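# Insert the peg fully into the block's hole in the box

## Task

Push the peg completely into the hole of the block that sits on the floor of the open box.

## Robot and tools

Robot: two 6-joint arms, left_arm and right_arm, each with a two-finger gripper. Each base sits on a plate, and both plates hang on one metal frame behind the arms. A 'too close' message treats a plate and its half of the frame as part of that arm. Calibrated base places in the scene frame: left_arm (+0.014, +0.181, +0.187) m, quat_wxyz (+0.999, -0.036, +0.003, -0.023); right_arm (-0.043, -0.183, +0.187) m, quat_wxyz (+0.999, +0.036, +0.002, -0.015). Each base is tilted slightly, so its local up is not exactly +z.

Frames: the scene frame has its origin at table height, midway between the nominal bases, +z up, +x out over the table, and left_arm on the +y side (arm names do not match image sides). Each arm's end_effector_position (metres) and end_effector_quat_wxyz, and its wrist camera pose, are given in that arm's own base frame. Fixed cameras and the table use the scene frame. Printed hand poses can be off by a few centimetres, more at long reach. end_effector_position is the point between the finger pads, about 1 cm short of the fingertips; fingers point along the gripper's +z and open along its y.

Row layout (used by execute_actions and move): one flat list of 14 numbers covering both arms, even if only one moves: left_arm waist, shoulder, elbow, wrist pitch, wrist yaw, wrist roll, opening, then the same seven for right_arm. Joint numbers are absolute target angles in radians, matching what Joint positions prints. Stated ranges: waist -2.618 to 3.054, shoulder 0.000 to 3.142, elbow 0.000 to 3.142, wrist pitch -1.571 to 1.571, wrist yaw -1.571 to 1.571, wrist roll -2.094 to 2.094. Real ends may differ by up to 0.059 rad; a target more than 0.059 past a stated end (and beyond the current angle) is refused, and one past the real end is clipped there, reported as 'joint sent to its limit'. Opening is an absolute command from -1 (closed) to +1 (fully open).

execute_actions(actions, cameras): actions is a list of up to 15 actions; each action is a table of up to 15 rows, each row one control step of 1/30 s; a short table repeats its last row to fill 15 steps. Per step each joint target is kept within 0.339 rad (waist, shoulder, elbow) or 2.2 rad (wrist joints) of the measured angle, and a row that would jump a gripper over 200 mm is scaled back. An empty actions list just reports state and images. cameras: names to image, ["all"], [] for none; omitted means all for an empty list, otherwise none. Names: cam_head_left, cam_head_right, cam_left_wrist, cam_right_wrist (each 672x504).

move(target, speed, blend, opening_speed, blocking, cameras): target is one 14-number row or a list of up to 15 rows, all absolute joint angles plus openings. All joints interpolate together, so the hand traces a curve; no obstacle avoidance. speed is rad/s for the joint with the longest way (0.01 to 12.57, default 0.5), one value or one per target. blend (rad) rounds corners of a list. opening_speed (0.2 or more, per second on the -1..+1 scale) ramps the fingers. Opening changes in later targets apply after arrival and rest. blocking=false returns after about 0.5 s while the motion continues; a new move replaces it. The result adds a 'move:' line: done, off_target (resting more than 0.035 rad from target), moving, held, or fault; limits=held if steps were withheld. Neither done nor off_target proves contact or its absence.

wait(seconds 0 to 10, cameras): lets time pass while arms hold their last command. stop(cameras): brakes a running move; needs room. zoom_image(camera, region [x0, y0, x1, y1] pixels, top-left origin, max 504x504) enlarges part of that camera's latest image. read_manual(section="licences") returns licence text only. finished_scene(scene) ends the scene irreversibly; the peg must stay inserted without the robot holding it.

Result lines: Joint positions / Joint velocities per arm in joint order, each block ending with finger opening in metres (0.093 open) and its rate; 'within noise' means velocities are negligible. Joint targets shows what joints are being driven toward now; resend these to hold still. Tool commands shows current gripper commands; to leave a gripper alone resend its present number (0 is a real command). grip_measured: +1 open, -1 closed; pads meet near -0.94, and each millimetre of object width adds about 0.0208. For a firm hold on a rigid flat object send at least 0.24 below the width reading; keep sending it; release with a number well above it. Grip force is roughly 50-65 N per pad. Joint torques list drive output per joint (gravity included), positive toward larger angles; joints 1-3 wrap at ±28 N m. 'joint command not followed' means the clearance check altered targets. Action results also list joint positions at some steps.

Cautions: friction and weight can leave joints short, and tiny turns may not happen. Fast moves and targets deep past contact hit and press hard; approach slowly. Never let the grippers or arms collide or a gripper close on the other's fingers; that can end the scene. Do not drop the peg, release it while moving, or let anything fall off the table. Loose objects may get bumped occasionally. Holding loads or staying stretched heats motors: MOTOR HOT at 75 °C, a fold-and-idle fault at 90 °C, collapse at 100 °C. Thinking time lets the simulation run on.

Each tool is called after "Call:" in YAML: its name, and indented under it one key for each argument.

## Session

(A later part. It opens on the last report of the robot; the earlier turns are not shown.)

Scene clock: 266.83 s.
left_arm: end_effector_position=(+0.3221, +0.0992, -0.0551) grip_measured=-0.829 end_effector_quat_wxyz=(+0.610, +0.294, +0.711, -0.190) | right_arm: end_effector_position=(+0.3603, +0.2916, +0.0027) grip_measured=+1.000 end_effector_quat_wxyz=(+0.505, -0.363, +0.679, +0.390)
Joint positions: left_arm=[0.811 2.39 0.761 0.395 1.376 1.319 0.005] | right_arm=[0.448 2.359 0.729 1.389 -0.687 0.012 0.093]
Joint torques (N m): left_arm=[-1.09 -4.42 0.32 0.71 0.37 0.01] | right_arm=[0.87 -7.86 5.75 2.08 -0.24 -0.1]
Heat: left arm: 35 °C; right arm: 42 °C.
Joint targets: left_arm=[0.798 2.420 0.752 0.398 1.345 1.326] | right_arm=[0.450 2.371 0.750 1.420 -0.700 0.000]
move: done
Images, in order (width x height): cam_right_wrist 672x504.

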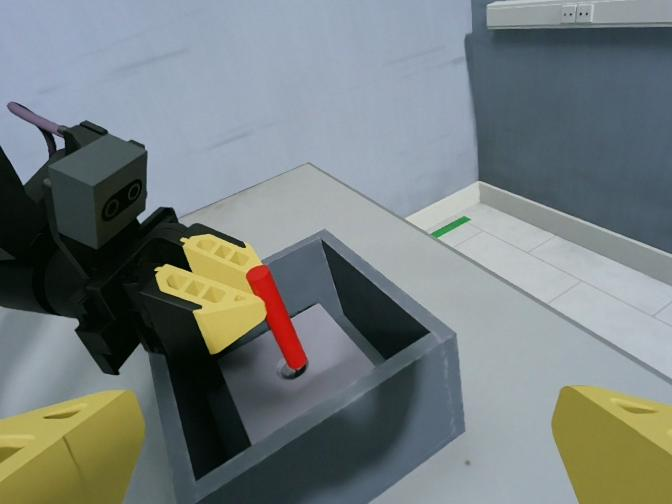

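Call:
move:
  target: [0.798,2.312,0.714,0.360,1.328,1.285,-0.98,0.45,2.371,0.75,1.42,-0.7,0,1]
  speed: 0.1
  cameras: ["cam_right_wrist"]

Call:
zoom_image:
  camera: "cam_right_wrist"
  region: [220, 260, 380, 420]

Scene clock: 280.27 s.
left_arm: end_effector_position=(+0.3157, +0.0922, -0.0550) grip_measured=-0.829 end_effector_quat_wxyz=(+0.590, +0.278, +0.731, -0.202) | right_arm: end_effector_position=(+0.3603, +0.2916, +0.0027) grip_measured=+1.000 end_effector_quat_wxyz=(+0.505, -0.363, +0.679, +0.390)
Joint positions: left_arm=[0.805 2.351 0.721 0.366 1.335 1.291 0.005] | right_arm=[0.448 2.359 0.729 1.389 -0.687 0.012 0.093]
Joint torques (N m): left_arm=[-0.64 -9.83 0.53 0.62 0.66 -0.11] | right_arm=[0.95 -7.99 5.75 2.1 -0.24 -0.11]
Heat: left arm: 35 °C; right arm: 43 °C.
Joint targets: left_arm=[0.798 2.312 0.714 0.360 1.328 1.285] | right_arm=[0.450 2.371 0.750 1.420 -0.700 0.000]
move: off_target (left_arm); left_arm: the shoulder is farthest, 0.039 rad from its target
Images, in order (width x height): cam_right_wrist 672x504.

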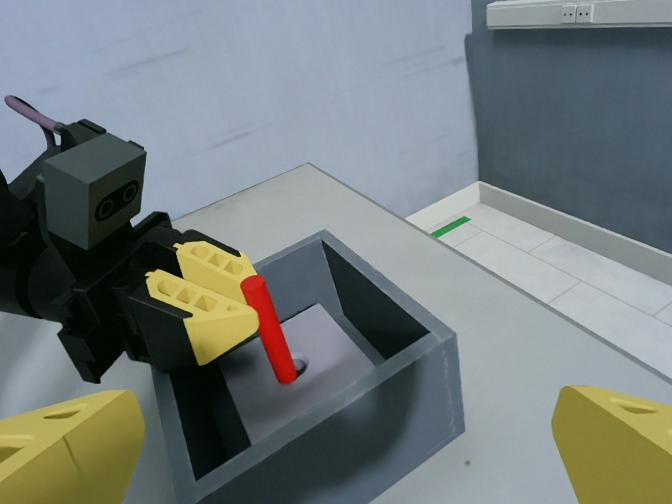

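Scaled by 3.150.

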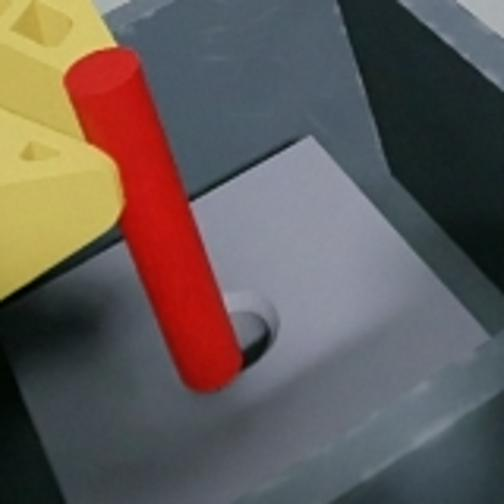

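Call:
move:
  target: [0.800,2.290,0.742,0.356,1.328,1.285,-0.98,0.45,2.371,0.75,1.42,-0.7,0,1]
  speed: 0.1
  cameras: ["cam_right_wrist"]

Call:
zoom_image:
  camera: "cam_right_wrist"
  region: [220, 260, 380, 420]

Scene clock: 289.03 s.
left_arm: end_effector_position=(+0.3203, +0.0970, -0.0486) grip_measured=-0.829 end_effector_quat_wxyz=(+0.594, +0.286, +0.727, -0.192) | right_arm: end_effector_position=(+0.3603, +0.2916, +0.0027) grip_measured=+1.000 end_effector_quat_wxyz=(+0.505, -0.363, +0.679, +0.390)
Joint positions: left_arm=[0.805 2.329 0.73 0.361 1.334 1.291 0.005] | right_arm=[0.448 2.359 0.729 1.389 -0.687 0.012 0.093]
Joint torques (N m): left_arm=[-0.46 -9.91 2.33 0.63 0.66 -0.12] | right_arm=[0.85 -7.88 5.86 2.09 -0.19 -0.12]
Heat: left arm: 37 °C; right arm: 43 °C.
Joint targets: left_arm=[0.800 2.290 0.742 0.356 1.328 1.285] | right_arm=[0.450 2.371 0.750 1.420 -0.700 0.000]
move: off_target (left_arm); left_arm: the shoulder is farthest, 0.039 rad from its target
Images, in order (width x height): cam_right_wrist 672x504.

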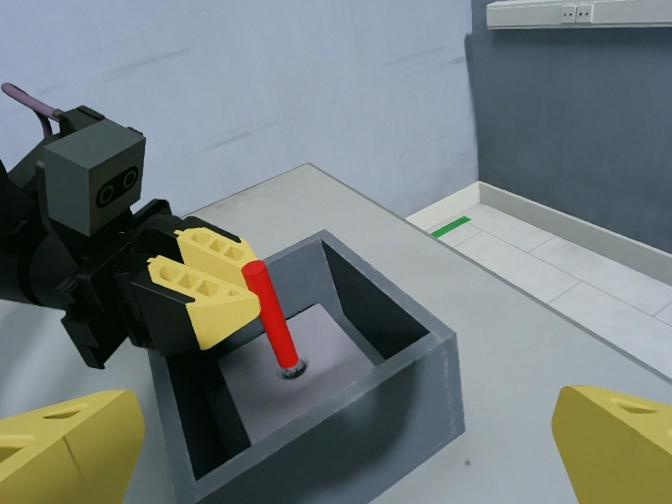

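Scaled by 3.150.

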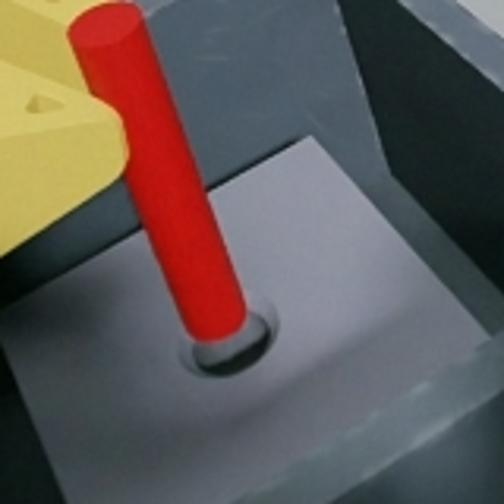

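Call:
move:
  target: [0.806,2.393,0.765,0.388,1.334,1.291,-0.98,0.45,2.371,0.75,1.42,-0.7,0,1]
  speed: 0.08
  cameras: ["cam_right_wrist"]

Call:
zoom_image:
  camera: "cam_right_wrist"
  region: [220, 260, 380, 420]

Scene clock: 308.80 s.
left_arm: end_effector_position=(+0.3220, +0.0985, -0.0563) grip_measured=-0.829 end_effector_quat_wxyz=(+0.595, +0.285, +0.726, -0.194) | right_arm: end_effector_position=(+0.3603, +0.2916, +0.0027) grip_measured=+1.000 end_effector_quat_wxyz=(+0.505, -0.363, +0.679, +0.390)
Joint positions: left_arm=[0.805 2.37 0.752 0.378 1.341 1.29 0.005] | right_arm=[0.448 2.359 0.729 1.389 -0.687 0.012 0.093]
Joint velocities: left_arm=[within noise] | right_arm=[-0.007 0.007 -0.022 -0.007 -0.154 -0.066 0]
Joint torques (N m): left_arm=[0.02 -5.01 2.33 0.77 0.65 -0.04] | right_arm=[1.03 -7.83 5.82 2.12 -0.2 -0.09]
Heat: left arm: 39 °C; right arm: 43 °C.
Joint targets: left_arm=[0.806 2.393 0.765 0.388 1.334 1.291] | right_arm=[0.450 2.371 0.750 1.420 -0.700 0.000]
move: done
Images, in order (width x height): cam_right_wrist 672x504.

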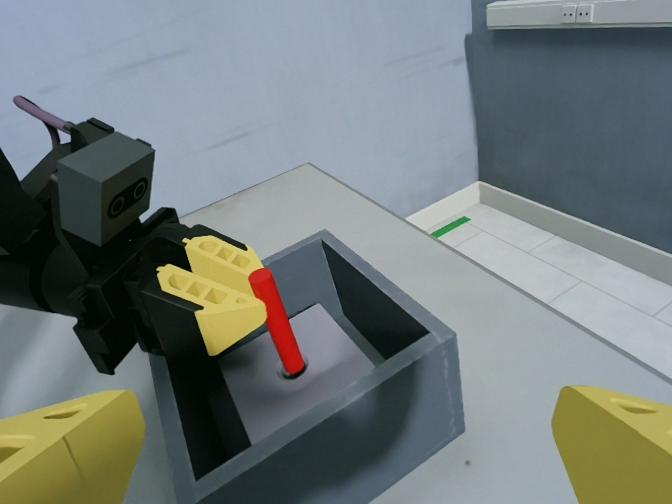

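Scaled by 3.150.

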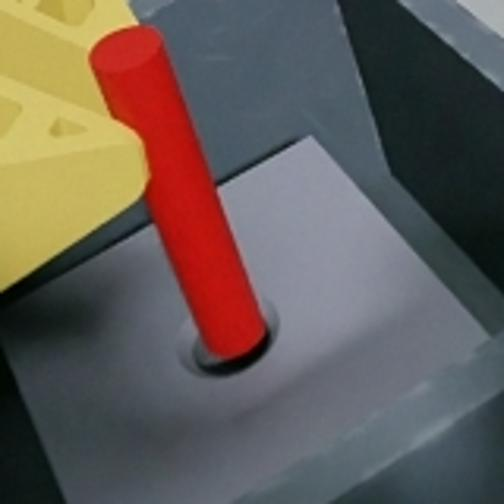

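Call:
move:
  target: [0.814,2.435,0.767,0.427,1.332,1.291,-0.98,0.45,2.371,0.75,1.42,-0.7,0,1]
  speed: 0.08
  cameras: ["cam_right_wrist"]

Call:
zoom_image:
  camera: "cam_right_wrist"
  region: [220, 260, 380, 420]

Scene clock: 315.63 s.
left_arm: end_effector_position=(+0.3217, +0.0981, -0.0545) grip_measured=-0.829 end_effector_quat_wxyz=(+0.615, +0.291, +0.707, -0.194) | right_arm: end_effector_position=(+0.3603, +0.2916, +0.0027) grip_measured=+1.000 end_effector_quat_wxyz=(+0.505, -0.363, +0.679, +0.390)
Joint positions: left_arm=[0.811 2.4 0.754 0.432 1.391 1.293 0.005] | right_arm=[0.448 2.359 0.729 1.389 -0.687 0.012 0.093]
Joint torques (N m): left_arm=[0.18 -3.97 2.21 0.66 0.03 -0.07] | right_arm=[0.98 -7.94 5.7 2.05 -0.21 -0.07]
Heat: left arm: 38 °C; right arm: 43 °C.
Joint targets: left_arm=[0.814 2.435 0.767 0.427 1.332 1.291] | right_arm=[0.450 2.371 0.750 1.420 -0.700 0.000]
move: off_target (left_arm); left_arm: the wrist yaw is farthest, 0.059 rad from its target
Images, in order (width x height): cam_right_wrist 672x504.

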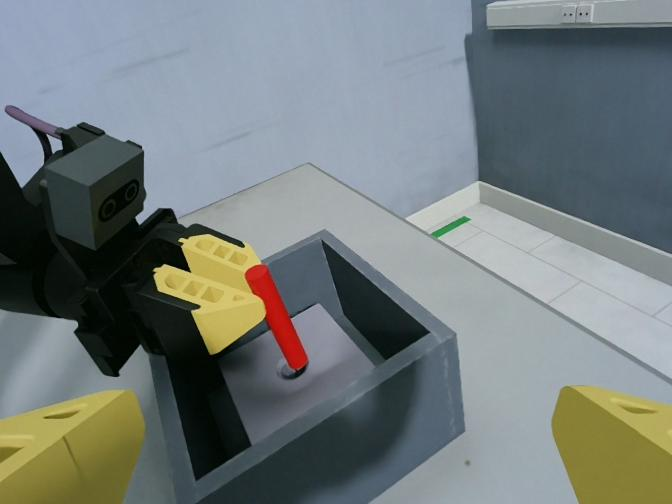

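Scaled by 3.150.

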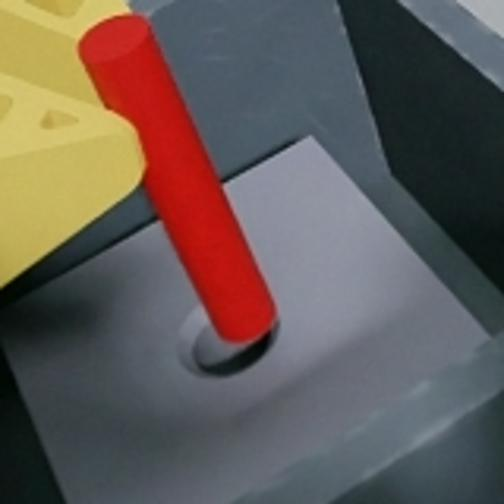

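Call:
move:
  target: [0.801,2.290,0.726,0.352,1.329,1.285,-0.98,0.45,2.371,0.75,1.42,-0.7,0,1]
  speed: 0.15
  cameras: ["cam_right_wrist"]

Call:
zoom_image:
  camera: "cam_right_wrist"
  region: [220, 260, 380, 420]

Scene clock: 329.60 s.
left_arm: end_effector_position=(+0.3205, +0.0993, -0.0477) grip_measured=-0.829 end_effector_quat_wxyz=(+0.595, +0.284, +0.727, -0.190) | right_arm: end_effector_position=(+0.3603, +0.2916, +0.0027) grip_measured=+1.000 end_effector_quat_wxyz=(+0.505, -0.363, +0.679, +0.390)
Joint positions: left_arm=[0.81 2.328 0.734 0.358 1.336 1.291 0.005] | right_arm=[0.448 2.359 0.729 1.389 -0.687 0.012 0.093]
Joint torques (N m): left_arm=[-0.8 -9.81 0.65 0.62 0.65 -0.11] | right_arm=[0.98 -7.82 5.89 2.1 -0.21 -0.11]
Heat: left arm: 37 °C; right arm: 44 °C.
Joint targets: left_arm=[0.801 2.290 0.726 0.352 1.329 1.285] | right_arm=[0.450 2.371 0.750 1.420 -0.700 0.000]
move: off_target (left_arm); left_arm: the shoulder is farthest, 0.038 rad from its target
Images, in order (width x height): cam_right_wrist 672x504.

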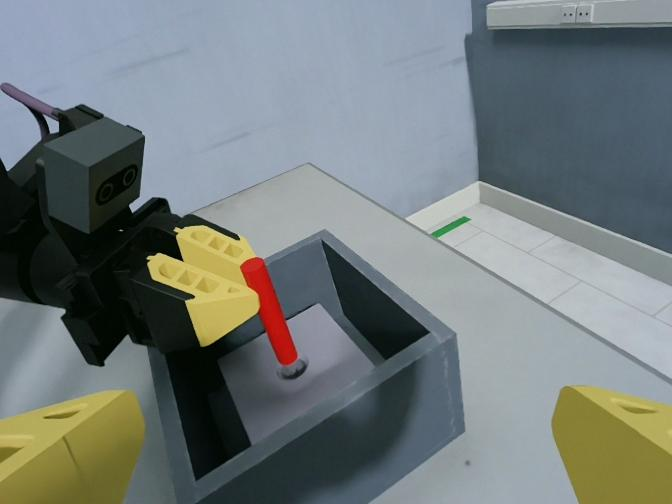

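Scaled by 3.150.

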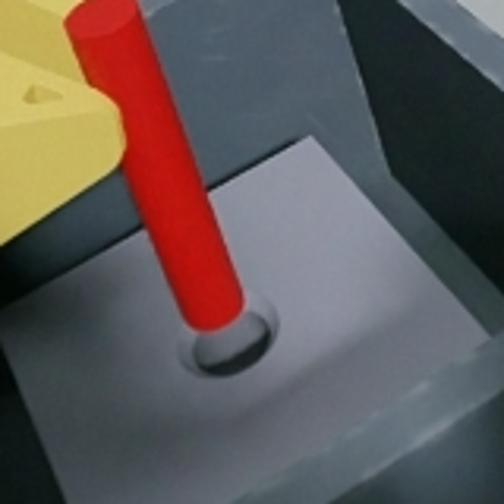

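Call:
move:
  target:
    - [0.793,2.290,0.726,0.352,1.329,1.285,-0.98,0.45,2.371,0.75,1.42,-0.7,0,1]
    - [0.794,2.392,0.753,0.404,1.330,1.285,-0.98,0.45,2.371,0.75,1.42,-0.7,0,1]
  speed: 0.08
  cameras: ["cam_right_wrist"]

Call:
zoom_image:
  camera: "cam_right_wrist"
  region: [220, 260, 380, 420]

Scene clock: 341.40 s.
left_arm: end_effector_position=(+0.3208, +0.0948, -0.0566) grip_measured=-0.829 end_effector_quat_wxyz=(+0.595, +0.288, +0.724, -0.195) | right_arm: end_effector_position=(+0.3603, +0.2916, +0.0027) grip_measured=+1.000 end_effector_quat_wxyz=(+0.505, -0.363, +0.679, +0.390)
Joint positions: left_arm=[0.8 2.37 0.74 0.393 1.341 1.29 0.005] | right_arm=[0.448 2.359 0.729 1.389 -0.687 0.012 0.093]
Joint torques (N m): left_arm=[-0.53 -4.92 2.3 0.78 0.6 -0.11] | right_arm=[1.06 -7.82 5.83 2.09 -0.21 -0.08]
Heat: left arm: 37 °C; right arm: 44 °C.
Joint targets: left_arm=[0.794 2.392 0.753 0.404 1.330 1.285] | right_arm=[0.450 2.371 0.750 1.420 -0.700 0.000]
move: done
Images, in order (width x height): cam_right_wrist 672x504.

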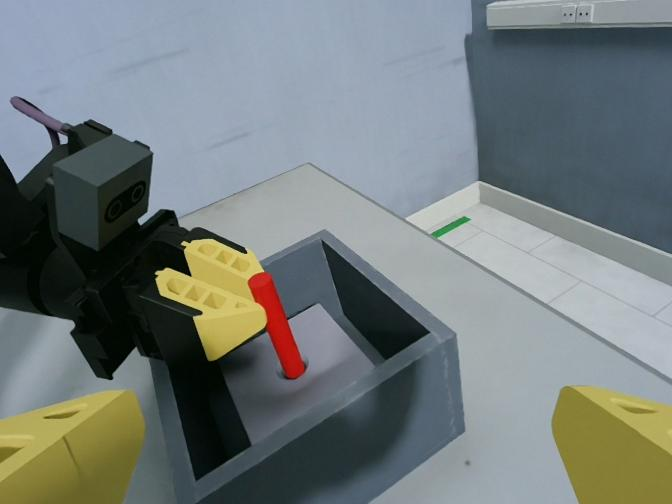

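Scaled by 3.150.

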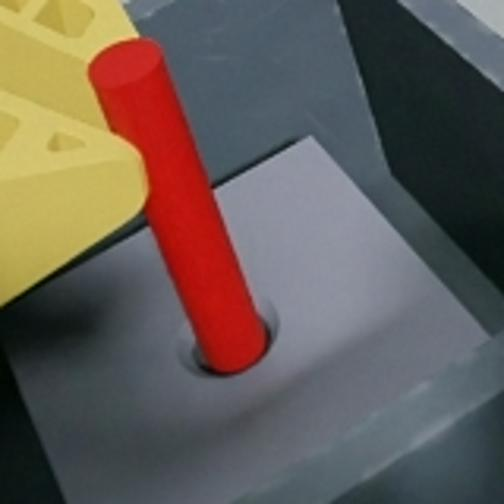

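Call:
move:
  target: [0.808,2.426,0.765,0.426,1.330,1.285,-0.98,0.45,2.371,0.75,1.42,-0.7,0,1]
  speed: 0.08
  cameras: ["cam_right_wrist"]

Call:
zoom_image:
  camera: "cam_right_wrist"
  region: [220, 260, 380, 420]

Scene clock: 349.43 s.
left_arm: end_effector_position=(+0.3223, +0.0951, -0.0550) grip_measured=-0.829 end_effector_quat_wxyz=(+0.610, +0.293, +0.709, -0.196) | right_arm: end_effector_position=(+0.3603, +0.2916, +0.0027) grip_measured=+1.000 end_effector_quat_wxyz=(+0.505, -0.363, +0.679, +0.390)
Joint positions: left_arm=[0.801 2.394 0.751 0.427 1.38 1.29 0.005] | right_arm=[0.448 2.359 0.729 1.389 -0.687 0.012 0.093]
Joint torques (N m): left_arm=[0.5 -4.16 2.29 0.68 0.14 -0.11] | right_arm=[0.9 -7.86 5.67 2.11 -0.22 -0.11]
Heat: left arm: 37 °C; right arm: 44 °C.
Joint targets: left_arm=[0.808 2.426 0.765 0.426 1.330 1.285] | right_arm=[0.450 2.371 0.750 1.420 -0.700 0.000]
move: off_target (left_arm); left_arm: the wrist yaw is farthest, 0.050 rad from its target
Images, in order (width x height): cam_right_wrist 672x504.

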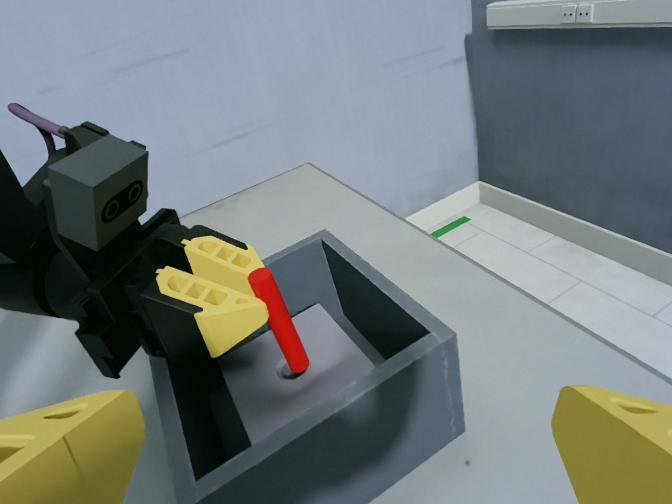

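Scaled by 3.150.

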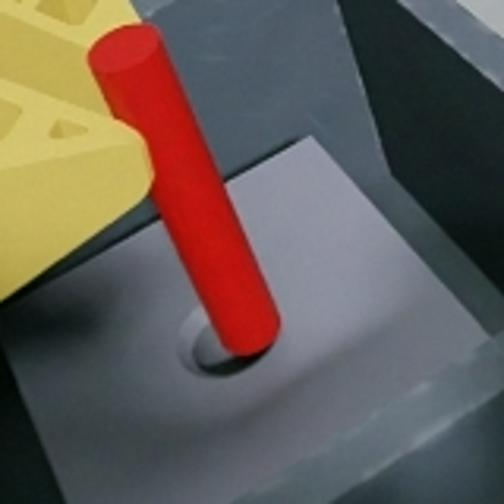

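Call:
move:
  target: [0.818,2.290,0.726,0.352,1.329,1.285,-0.98,0.45,2.371,0.75,1.42,-0.7,0,1]
  speed: 0.15
  cameras: ["cam_right_wrist"]

Call:
zoom_image:
  camera: "cam_right_wrist"
  region: [220, 260, 380, 420]

Call:
move:
  target: [0.818,2.408,0.757,0.398,1.329,1.285,-0.98,0.45,2.371,0.75,1.42,-0.7,0,1]
  speed: 0.1
  cameras: ["cam_right_wrist"]

Call:
zoom_image:
  camera: "cam_right_wrist"
  region: [220, 260, 380, 420]

Scene clock: 363.93 s.
left_arm: end_effector_position=(+0.3205, +0.0992, -0.0478) grip_measured=-0.829 end_effector_quat_wxyz=(+0.595, +0.284, +0.727, -0.190) | right_arm: end_effector_position=(+0.3603, +0.2916, +0.0027) grip_measured=+1.000 end_effector_quat_wxyz=(+0.505, -0.363, +0.679, +0.390)
Joint positions: left_arm=[0.81 2.328 0.734 0.358 1.336 1.29 0.005] | right_arm=[0.448 2.359 0.729 1.389 -0.687 0.012 0.093]
Joint torques (N m): left_arm=[0.51 -9.88 0.65 0.62 0.65 -0.11] | right_arm=[0.88 -7.87 5.81 2.09 -0.22 -0.1]
Heat: left arm: 36 °C; right arm: 44 °C.
Joint targets: left_arm=[0.818 2.290 0.726 0.352 1.329 1.285] | right_arm=[0.450 2.371 0.750 1.420 -0.700 0.000]
move: off_target (left_arm); left_arm: the shoulder is farthest, 0.038 rad from its target
Images, in order (width x height): cam_right_wrist 672x504.

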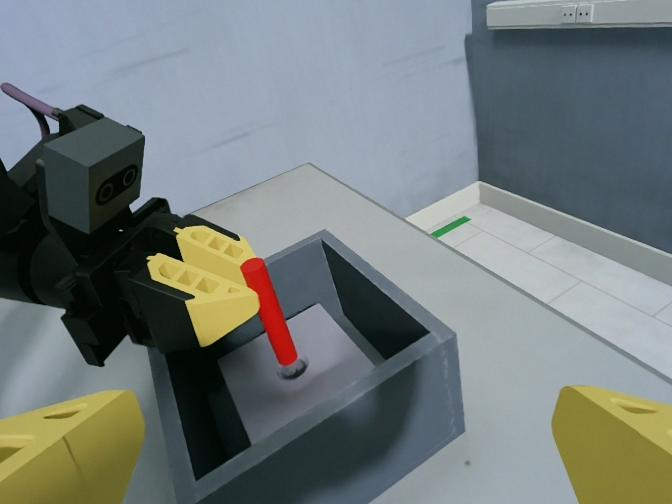

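Scaled by 3.150.

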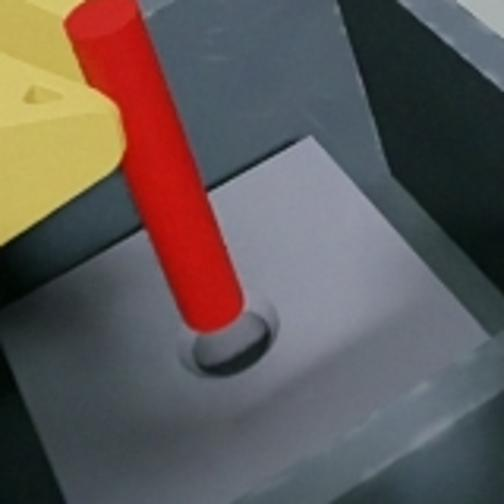

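Scene clock: 365.50 s.
left_arm: end_effector_position=(+0.3196, +0.0970, -0.0553) grip_measured=-0.829 end_effector_quat_wxyz=(+0.603, +0.283, +0.719, -0.198) | right_arm: end_effector_position=(+0.3603, +0.2916, +0.0027) grip_measured=+1.000 end_effector_quat_wxyz=(+0.505, -0.363, +0.679, +0.390)
Joint positions: left_arm=[0.811 2.379 0.744 0.396 1.363 1.29 0.005] | right_arm=[0.448 2.359 0.729 1.389 -0.687 0.012 0.093]
Joint torques (N m): left_arm=[0.53 -4.34 2.19 0.7 0.3 -0.11] | right_arm=[0.92 -7.9 5.65 2.11 -0.21 -0.09]
Heat: left arm: 36 °C; right arm: 44 °C.
Joint targets: left_arm=[0.818 2.408 0.757 0.398 1.329 1.285] | right_arm=[0.450 2.371 0.750 1.420 -0.700 0.000]
move: done
Images, in order (width x height): cam_right_wrist 672x504.

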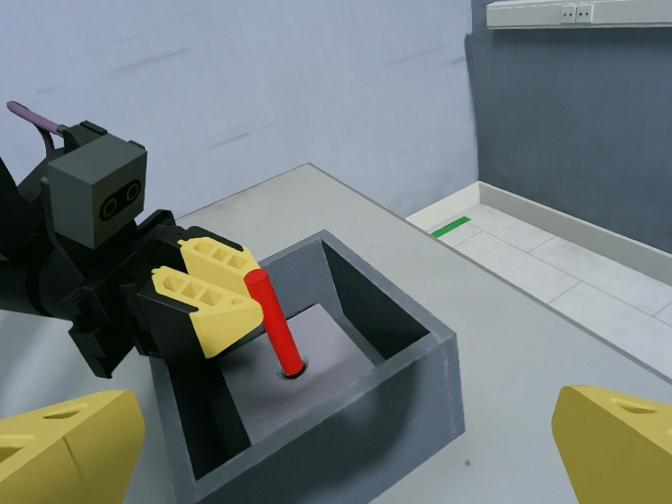

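Scaled by 3.150.

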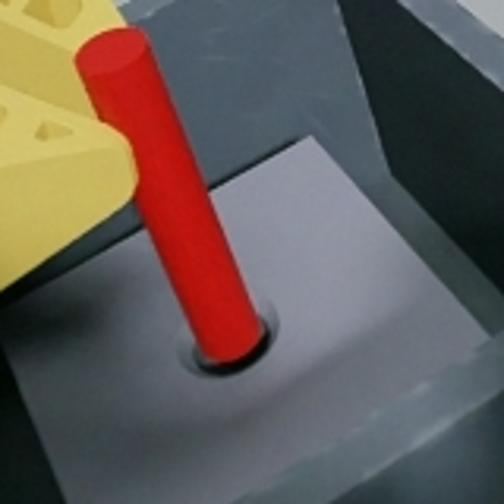

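Call:
move:
  target:
    - [0.797,2.288,0.714,0.361,1.325,1.285,-0.98,0.45,2.371,0.75,1.42,-0.7,0,1]
    - [0.797,2.393,0.745,0.410,1.325,1.285,-0.98,0.45,2.371,0.75,1.42,-0.7,0,1]
  speed: [0.15,0.08]
  cameras: ["cam_right_wrist"]

Call:
zoom_image:
  camera: "cam_right_wrist"
  region: [220, 260, 380, 420]

Scene clock: 392.27 s.
left_arm: end_effector_position=(+0.3189, +0.0947, -0.0568) grip_measured=-0.829 end_effector_quat_wxyz=(+0.596, +0.286, +0.725, -0.193) | right_arm: end_effector_position=(+0.3603, +0.2916, +0.0027) grip_measured=+1.000 end_effector_quat_wxyz=(+0.505, -0.363, +0.679, +0.390)
Joint positions: left_arm=[0.804 2.369 0.732 0.401 1.341 1.29 0.005] | right_arm=[0.448 2.359 0.729 1.389 -0.687 0.012 0.093]
Joint torques (N m): left_arm=[-0.65 -4.71 2.26 0.77 0.52 -0.11] | right_arm=[0.98 -7.84 5.75 2.08 -0.24 -0.11]
Heat: left arm: 35 °C; right arm: 44 °C.
Joint targets: left_arm=[0.797 2.393 0.745 0.410 1.325 1.285] | right_arm=[0.450 2.371 0.750 1.420 -0.700 0.000]
move: done
Images, in order (width x height): cam_right_wrist 672x504.

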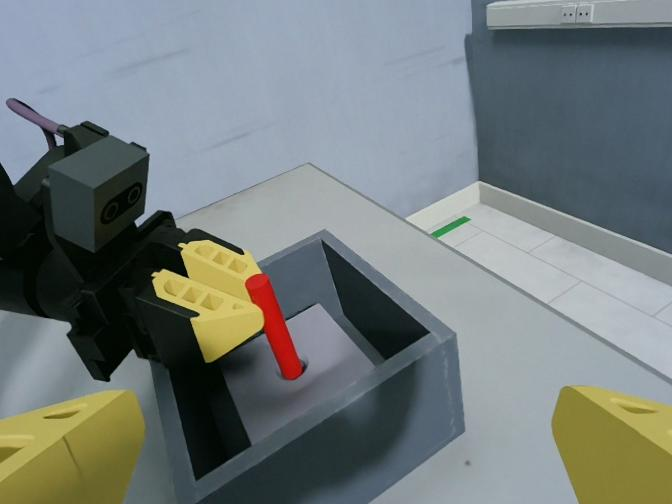

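Scaled by 3.150.

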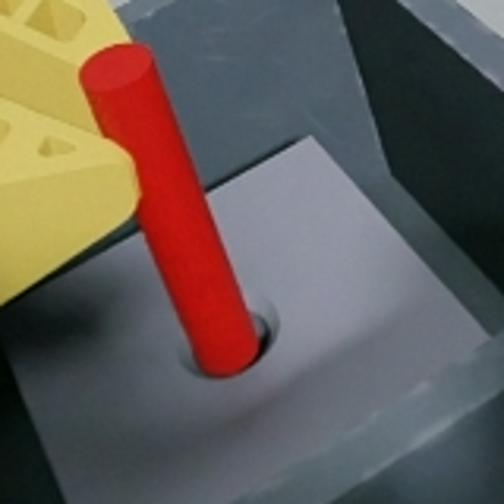

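Call:
move:
  target:
    - [0.797,2.305,0.743,0.367,1.325,1.285,-0.98,0.45,2.371,0.75,1.42,-0.7,0,1]
    - [0.797,2.393,0.757,0.405,1.322,1.285,-0.98,0.45,2.371,0.75,1.42,-0.7,0,1]
  speed: [0.15,0.08]
  cameras: ["cam_right_wrist"]

Call:
zoom_image:
  camera: "cam_right_wrist"
  region: [220, 260, 380, 420]

Scene clock: 403.93 s.
left_arm: end_effector_position=(+0.3214, +0.0977, -0.0572) grip_measured=-0.829 end_effector_quat_wxyz=(+0.595, +0.288, +0.726, -0.189) | right_arm: end_effector_position=(+0.3603, +0.2916, +0.0027) grip_measured=+1.000 end_effector_quat_wxyz=(+0.505, -0.363, +0.679, +0.390)
Joint positions: left_arm=[0.804 2.37 0.743 0.397 1.334 1.29 0.005] | right_arm=[0.448 2.359 0.729 1.389 -0.687 0.012 0.093]
Joint torques (N m): left_arm=[-0.68 -4.86 2.41 0.75 0.58 -0.11] | right_arm=[0.96 -7.98 5.89 2.14 -0.2 -0.1]
Heat: left arm: 36 °C; right arm: 45 °C.
Joint targets: left_arm=[0.797 2.393 0.757 0.405 1.322 1.285] | right_arm=[0.450 2.371 0.750 1.420 -0.700 0.000]
move: done
Images, in order (width x height): cam_right_wrist 672x504.

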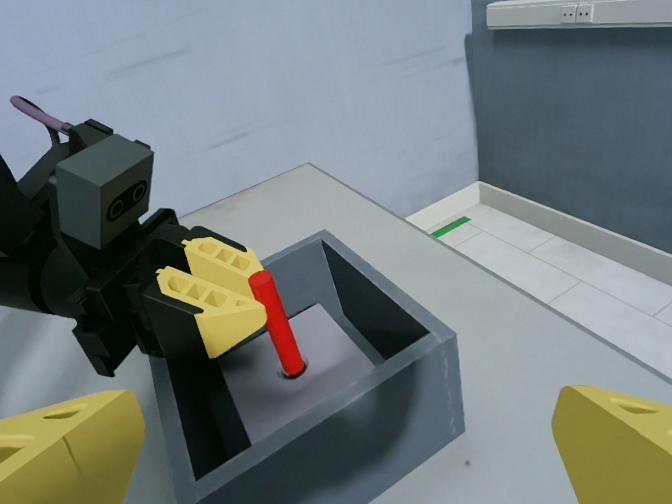

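Scaled by 3.150.

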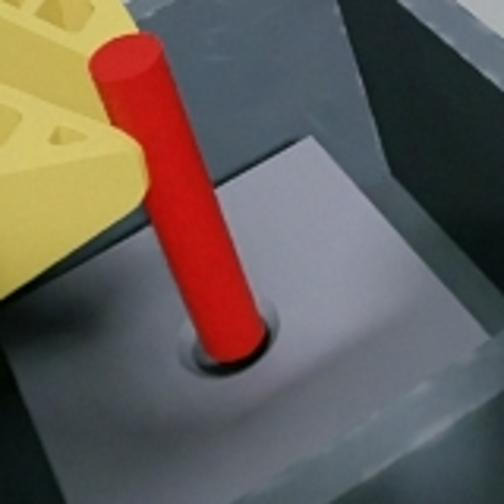

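Call:
move:
  target: [0.797,2.42,0.757,0.429,1.320,1.285,-0.98,0.45,2.371,0.75,1.42,-0.7,0,1]
  speed: 0.08
  cameras: ["cam_right_wrist"]

Call:
zoom_image:
  camera: "cam_right_wrist"
  region: [220, 260, 380, 420]

Scene clock: 411.13 s.
left_arm: end_effector_position=(+0.3221, +0.0969, -0.0559) grip_measured=-0.829 end_effector_quat_wxyz=(+0.607, +0.293, +0.714, -0.190) | right_arm: end_effector_position=(+0.3603, +0.2916, +0.0027) grip_measured=+1.000 end_effector_quat_wxyz=(+0.505, -0.363, +0.679, +0.390)
Joint positions: left_arm=[0.804 2.387 0.746 0.429 1.364 1.29 0.005] | right_arm=[0.448 2.359 0.729 1.389 -0.687 0.012 0.093]
Joint torques (N m): left_arm=[-0.62 -4.08 2.06 0.73 0.21 -0.11] | right_arm=[0.85 -7.87 5.79 2.11 -0.22 -0.11]
Heat: left arm: 36 °C; right arm: 45 °C.
Joint targets: left_arm=[0.797 2.420 0.757 0.429 1.320 1.285] | right_arm=[0.450 2.371 0.750 1.420 -0.700 0.000]
move: off_target (left_arm); left_arm: the wrist yaw is farthest, 0.044 rad from its target
Images, in order (width x height): cam_right_wrist 672x504.

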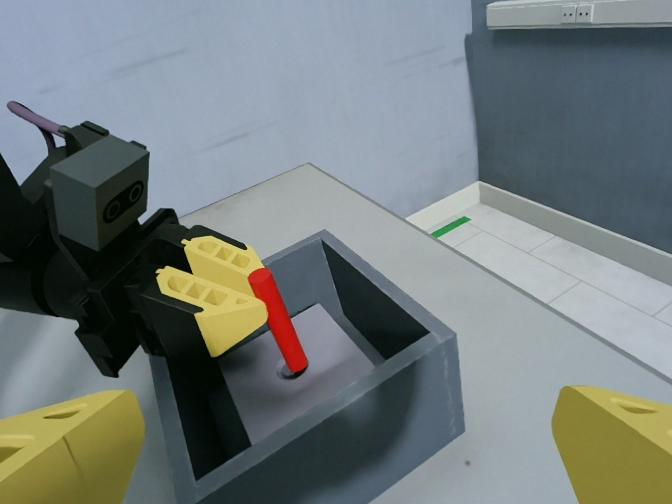

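Scaled by 3.150.

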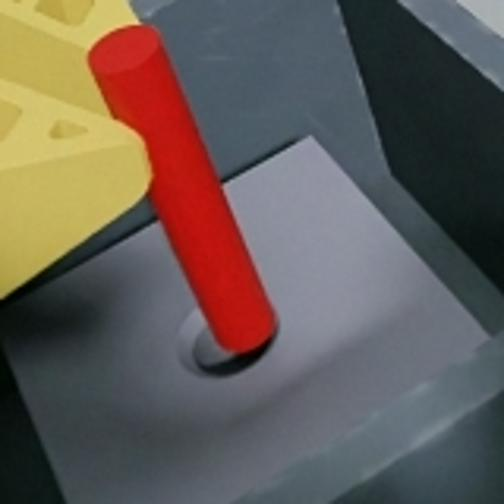

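Call:
move:
  target:
    - [0.795,2.302,0.719,0.370,1.325,1.285,-0.98,0.45,2.371,0.75,1.42,-0.7,0,1]
    - [0.795,2.390,0.747,0.408,1.325,1.285,-0.98,0.45,2.371,0.75,1.42,-0.7,0,1]
  speed: [0.15,0.1]
  cameras: ["cam_right_wrist"]

Call:
zoom_image:
  camera: "cam_right_wrist"
  region: [220, 260, 380, 420]

Scene clock: 444.40 s.
left_arm: end_effector_position=(+0.3196, +0.0949, -0.0570) grip_measured=-0.829 end_effector_quat_wxyz=(+0.594, +0.287, +0.726, -0.193) | right_arm: end_effector_position=(+0.3603, +0.2916, +0.0027) grip_measured=+1.000 end_effector_quat_wxyz=(+0.505, -0.363, +0.679, +0.390)
Joint positions: left_arm=[0.802 2.368 0.734 0.397 1.337 1.29 0.005] | right_arm=[0.448 2.359 0.729 1.389 -0.687 0.012 0.093]
Joint torques (N m): left_arm=[-0.66 -4.89 2.26 0.78 0.59 -0.11] | right_arm=[0.98 -7.9 5.68 2.12 -0.21 -0.09]
Heat: left arm: 35 °C; right arm: 45 °C.
Joint targets: left_arm=[0.795 2.390 0.747 0.408 1.325 1.285] | right_arm=[0.450 2.371 0.750 1.420 -0.700 0.000]
move: done
Images, in order (width x height): cam_right_wrist 672x504.

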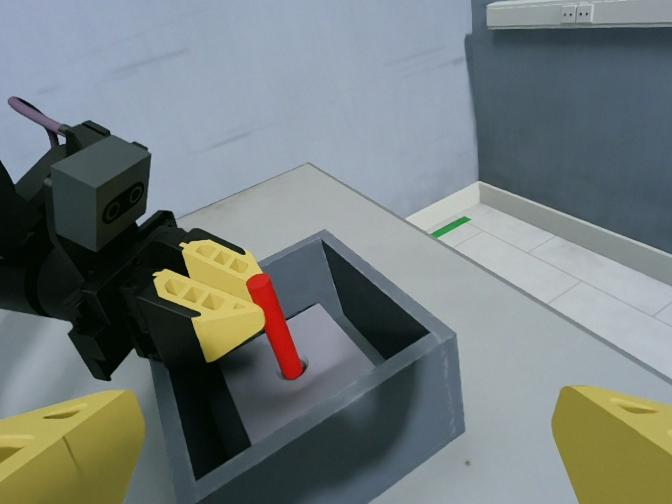

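Scaled by 3.150.

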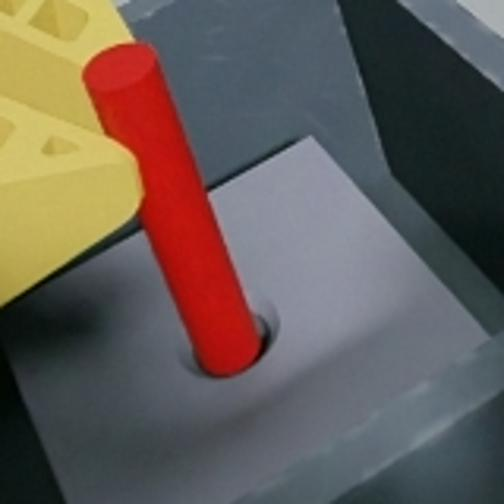

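Call:
move:
  target: [0.795,2.390,0.747,0.408,1.325,1.285,-0.69,0.45,2.371,0.75,1.42,-0.7,0,1]
  opening_speed: 0.3
  cameras: ["cam_right_wrist"]

Call:
zoom_image:
  camera: "cam_right_wrist"
  region: [220, 260, 380, 420]

Call:
move:
  target: [0.795,2.410,0.755,0.418,1.325,1.285,-0.69,0.45,2.371,0.75,1.42,-0.7,0,1]
  speed: 0.05
  cameras: ["cam_right_wrist"]

Call:
zoom_image:
  camera: "cam_right_wrist"
  region: [220, 260, 380, 420]

Scene clock: 452.37 s.
left_arm: end_effector_position=(+0.3198, +0.0951, -0.0569) grip_measured=-0.688 end_effector_quat_wxyz=(+0.595, +0.288, +0.726, -0.192) | right_arm: end_effector_position=(+0.3603, +0.2916, +0.0027) grip_measured=+1.000 end_effector_quat_wxyz=(+0.505, -0.363, +0.679, +0.390)
Joint positions: left_arm=[0.802 2.368 0.734 0.401 1.337 1.29 0.012] | right_arm=[0.448 2.359 0.729 1.389 -0.687 0.012 0.093]
Joint torques (N m): left_arm=[-0.64 -4.9 2.28 0.77 0.57 -0.11] | right_arm=[0.87 -7.87 5.87 2.1 -0.21 -0.1]
Heat: left arm: 35 °C; right arm: 45 °C.
Joint targets: left_arm=[0.795 2.390 0.747 0.408 1.325 1.285] | right_arm=[0.450 2.371 0.750 1.420 -0.700 0.000]
move: done
Images, in order (width x height): cam_right_wrist 672x504.

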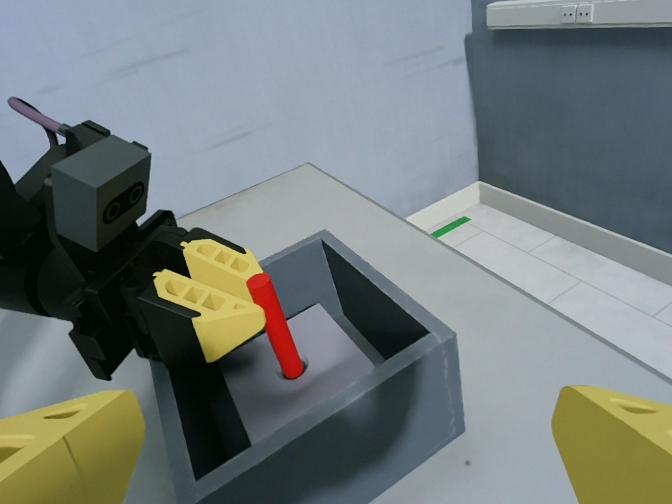

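Scaled by 3.150.

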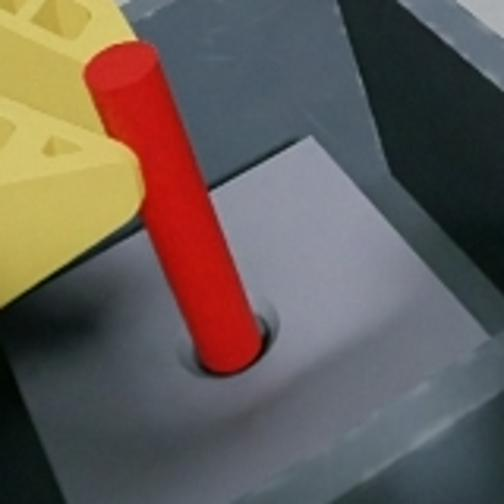

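Scene clock: 453.13 s.
left_arm: end_effector_position=(+0.3211, +0.0954, -0.0562) grip_measured=-0.688 end_effector_quat_wxyz=(+0.603, +0.291, +0.718, -0.193) | right_arm: end_effector_position=(+0.3603, +0.2916, +0.0027) grip_measured=+1.000 end_effector_quat_wxyz=(+0.505, -0.363, +0.679, +0.390)
Joint positions: left_arm=[0.802 2.381 0.742 0.416 1.357 1.29 0.012] | right_arm=[0.448 2.359 0.729 1.389 -0.687 0.012 0.093]
Joint torques (N m): left_arm=[-0.68 -4.49 2.28 0.75 0.35 -0.11] | right_arm=[1.05 -7.86 5.93 2.11 -0.23 -0.13]
Heat: left arm: 35 °C; right arm: 45 °C.
Joint targets: left_arm=[0.795 2.410 0.755 0.418 1.325 1.285] | right_arm=[0.450 2.371 0.750 1.420 -0.700 0.000]
move: done
Images, in order (width x height): cam_right_wrist 672x504.

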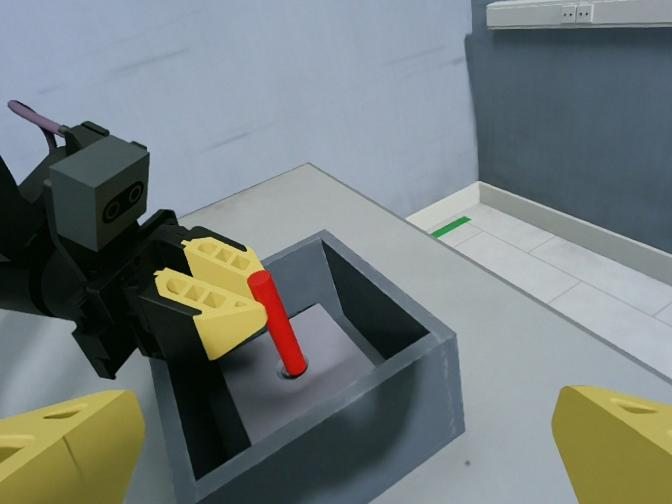

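Scaled by 3.150.

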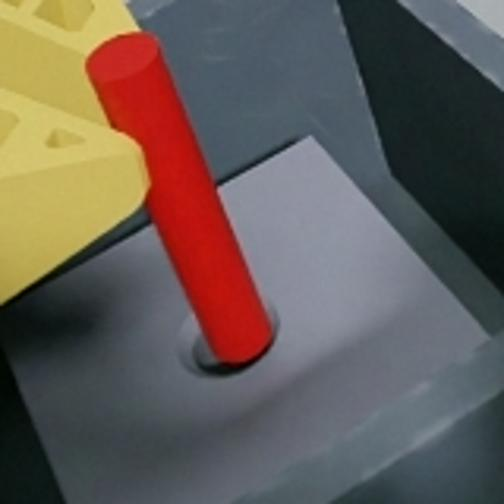

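Call:
move:
  target: [0.795,2.410,0.755,0.418,1.325,1.285,-0.90,0.45,2.371,0.75,1.42,-0.7,0,1]
  opening_speed: 0.3

Call:
move:
  target:
    - [0.812,2.290,0.754,0.340,1.329,1.285,-0.90,0.45,2.371,0.75,1.42,-0.7,0,1]
    - [0.819,2.290,0.754,0.340,1.329,1.285,-0.90,0.45,2.371,0.75,1.42,-0.7,0,1]
  speed: 0.15
  cameras: ["cam_right_wrist"]

Call:
zoom_image:
  camera: "cam_right_wrist"
  region: [220, 260, 380, 420]

Call:
move:
  target: [0.819,2.385,0.764,0.383,1.329,1.285,-0.90,0.45,2.371,0.75,1.42,-0.7,0,1]
  speed: 0.08
  cameras: ["cam_right_wrist"]

Call:
zoom_image:
  camera: "cam_right_wrist"
  region: [220, 260, 380, 420]

Scene clock: 480.93 s.
left_arm: end_effector_position=(+0.3211, +0.0953, -0.0561) grip_measured=-0.811 end_effector_quat_wxyz=(+0.603, +0.291, +0.717, -0.193) | right_arm: end_effector_position=(+0.3603, +0.2916, +0.0027) grip_measured=+1.000 end_effector_quat_wxyz=(+0.505, -0.363, +0.679, +0.390)
Joint positions: left_arm=[0.802 2.381 0.742 0.416 1.358 1.29 0.006] | right_arm=[0.448 2.359 0.729 1.389 -0.687 0.012 0.093]
Joint torques (N m): left_arm=[-0.68 -4.44 2.22 0.74 0.34 -0.11] | right_arm=[0.99 -7.8 5.76 2.09 -0.22 -0.1]
Heat: left arm: 35 °C; right arm: 45 °C.
Joint targets: left_arm=[0.795 2.410 0.755 0.418 1.325 1.285] | right_arm=[0.450 2.371 0.750 1.420 -0.700 0.000]
move: done

Scene clock: 482.30 s.
left_arm: end_effector_position=(+0.3219, +0.1017, -0.0472) grip_measured=-0.828 end_effector_quat_wxyz=(+0.595, +0.283, +0.728, -0.190) | right_arm: end_effector_position=(+0.3603, +0.2916, +0.0027) grip_measured=+1.000 end_effector_quat_wxyz=(+0.505, -0.363, +0.679, +0.390)
Joint positions: left_arm=[0.813 2.328 0.744 0.346 1.336 1.29 0.005] | right_arm=[0.448 2.359 0.729 1.389 -0.687 0.012 0.093]
Joint torques (N m): left_arm=[0.46 -9.92 2.3 0.63 0.64 -0.11] | right_arm=[0.85 -7.97 5.83 2.11 -0.2 -0.11]
Heat: left arm: 35 °C; right arm: 45 °C.
Joint targets: left_arm=[0.819 2.290 0.754 0.340 1.329 1.285] | right_arm=[0.450 2.371 0.750 1.420 -0.700 0.000]
move: off_target (left_arm); left_arm: the shoulder is farthest, 0.038 rad from its target
Images, in order (width x height): cam_right_wrist 672x504.

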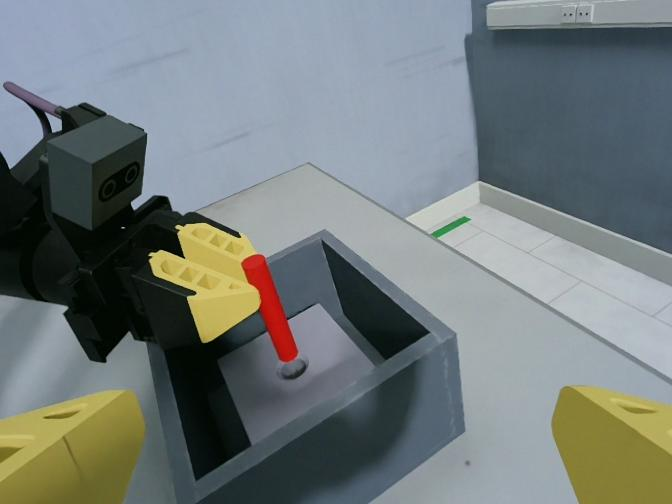

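Scaled by 3.150.

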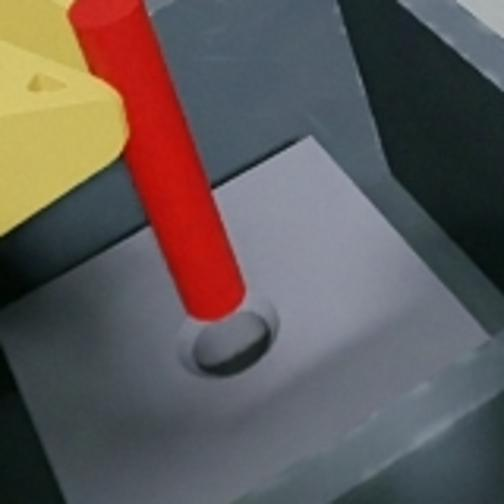

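Scene clock: 483.87 s.
left_arm: end_effector_position=(+0.3210, +0.1007, -0.0562) grip_measured=-0.828 end_effector_quat_wxyz=(+0.594, +0.281, +0.729, -0.193) | right_arm: end_effector_position=(+0.3603, +0.2916, +0.0027) grip_measured=+1.000 end_effector_quat_wxyz=(+0.505, -0.363, +0.679, +0.390)
Joint positions: left_arm=[0.813 2.365 0.751 0.37 1.336 1.29 0.005] | right_arm=[0.448 2.359 0.729 1.389 -0.687 0.012 0.093]
Joint torques (N m): left_arm=[0.47 -5.22 2.37 0.79 0.65 -0.11] | right_arm=[0.84 -7.97 5.74 2.1 -0.23 -0.09]
Heat: left arm: 35 °C; right arm: 45 °C.
Joint targets: left_arm=[0.819 2.385 0.764 0.383 1.329 1.285] | right_arm=[0.450 2.371 0.750 1.420 -0.700 0.000]
move: done
Images, in order (width x height): cam_right_wrist 672x504.

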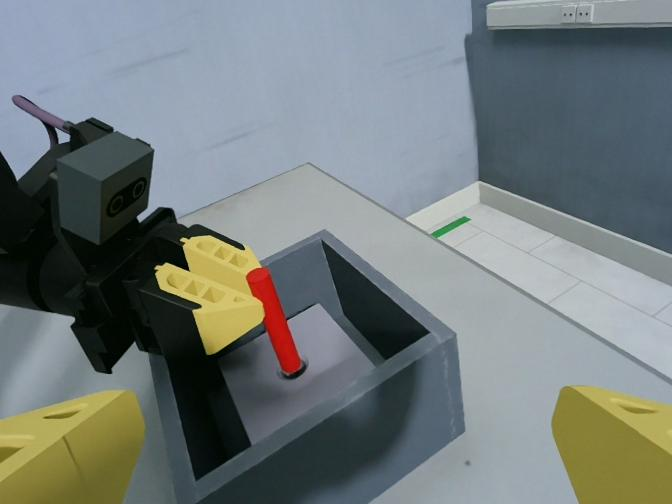

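Scaled by 3.150.

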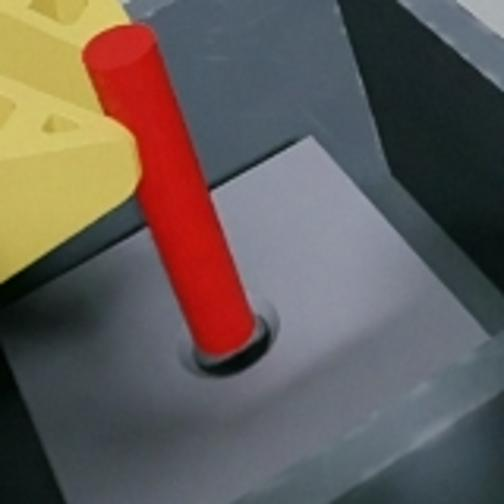

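Call:
move:
  target: [0.819,2.42,0.772,0.410,1.329,1.285,-0.90,0.45,2.371,0.75,1.42,-0.7,0,1]
  speed: 0.06
  cameras: ["cam_right_wrist"]

Call:
zoom_image:
  camera: "cam_right_wrist"
  region: [220, 260, 380, 420]

Scene clock: 490.47 s.
left_arm: end_effector_position=(+0.3228, +0.1010, -0.0552) grip_measured=-0.828 end_effector_quat_wxyz=(+0.608, +0.288, +0.715, -0.191) | right_arm: end_effector_position=(+0.3603, +0.2916, +0.0027) grip_measured=+1.000 end_effector_quat_wxyz=(+0.505, -0.363, +0.679, +0.390)
Joint positions: left_arm=[0.813 2.389 0.759 0.41 1.369 1.29 0.005] | right_arm=[0.448 2.359 0.729 1.389 -0.687 0.012 0.093]
Joint torques (N m): left_arm=[0.46 -4.25 2.3 0.69 0.22 -0.1] | right_arm=[0.88 -7.92 5.71 2.07 -0.24 -0.09]
Heat: left arm: 35 °C; right arm: 45 °C.
Joint targets: left_arm=[0.819 2.420 0.772 0.410 1.329 1.285] | right_arm=[0.450 2.371 0.750 1.420 -0.700 0.000]
move: off_target (left_arm); left_arm: the wrist yaw is farthest, 0.040 rad from its target
Images, in order (width x height): cam_right_wrist 672x504.

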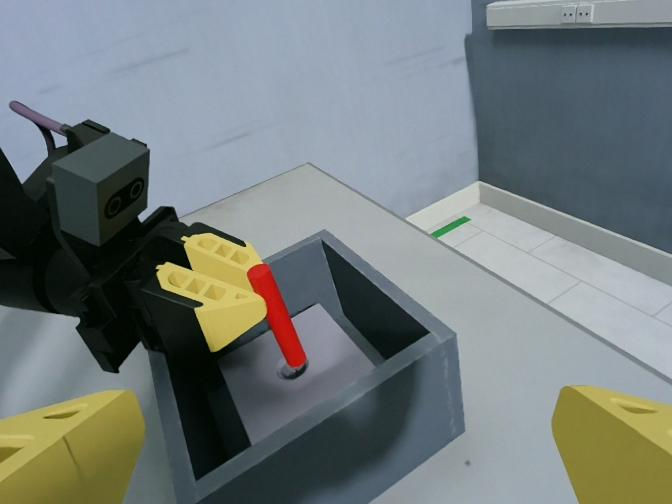

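Scaled by 3.150.

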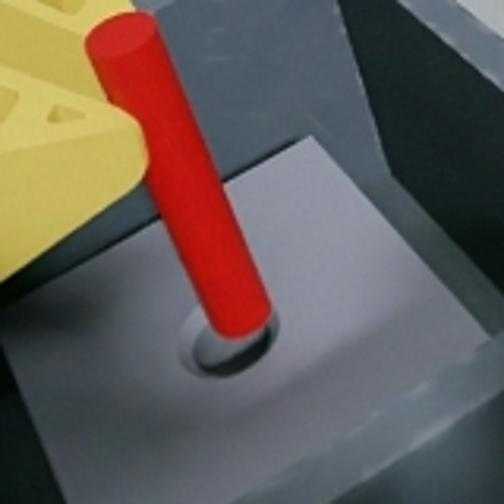

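Call:
zoom_image:
  camera: "cam_head_left"
  region: [180, 250, 280, 350]

Call:
zoom_image:
  camera: "cam_head_right"
  region: [180, 250, 280, 350]

Call:
zoom_image:
  camera: "cam_right_wrist"
  region: [60, 200, 480, 504]

This scene's latest camera images include none from cam_head_left. They are from: cam_right_wrist. cam_head_left's image comes with the result of a call that names it in "cameras".

This scene's latest camera images include none from cam_head_right. They are from: cam_right_wrist. cam_head_right's image comes with the result of a call that names it in "cameras".

Scaled by 1.200.

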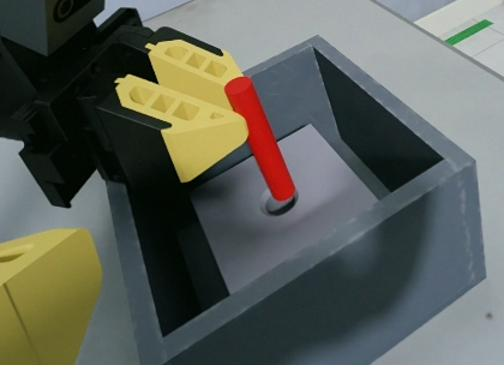

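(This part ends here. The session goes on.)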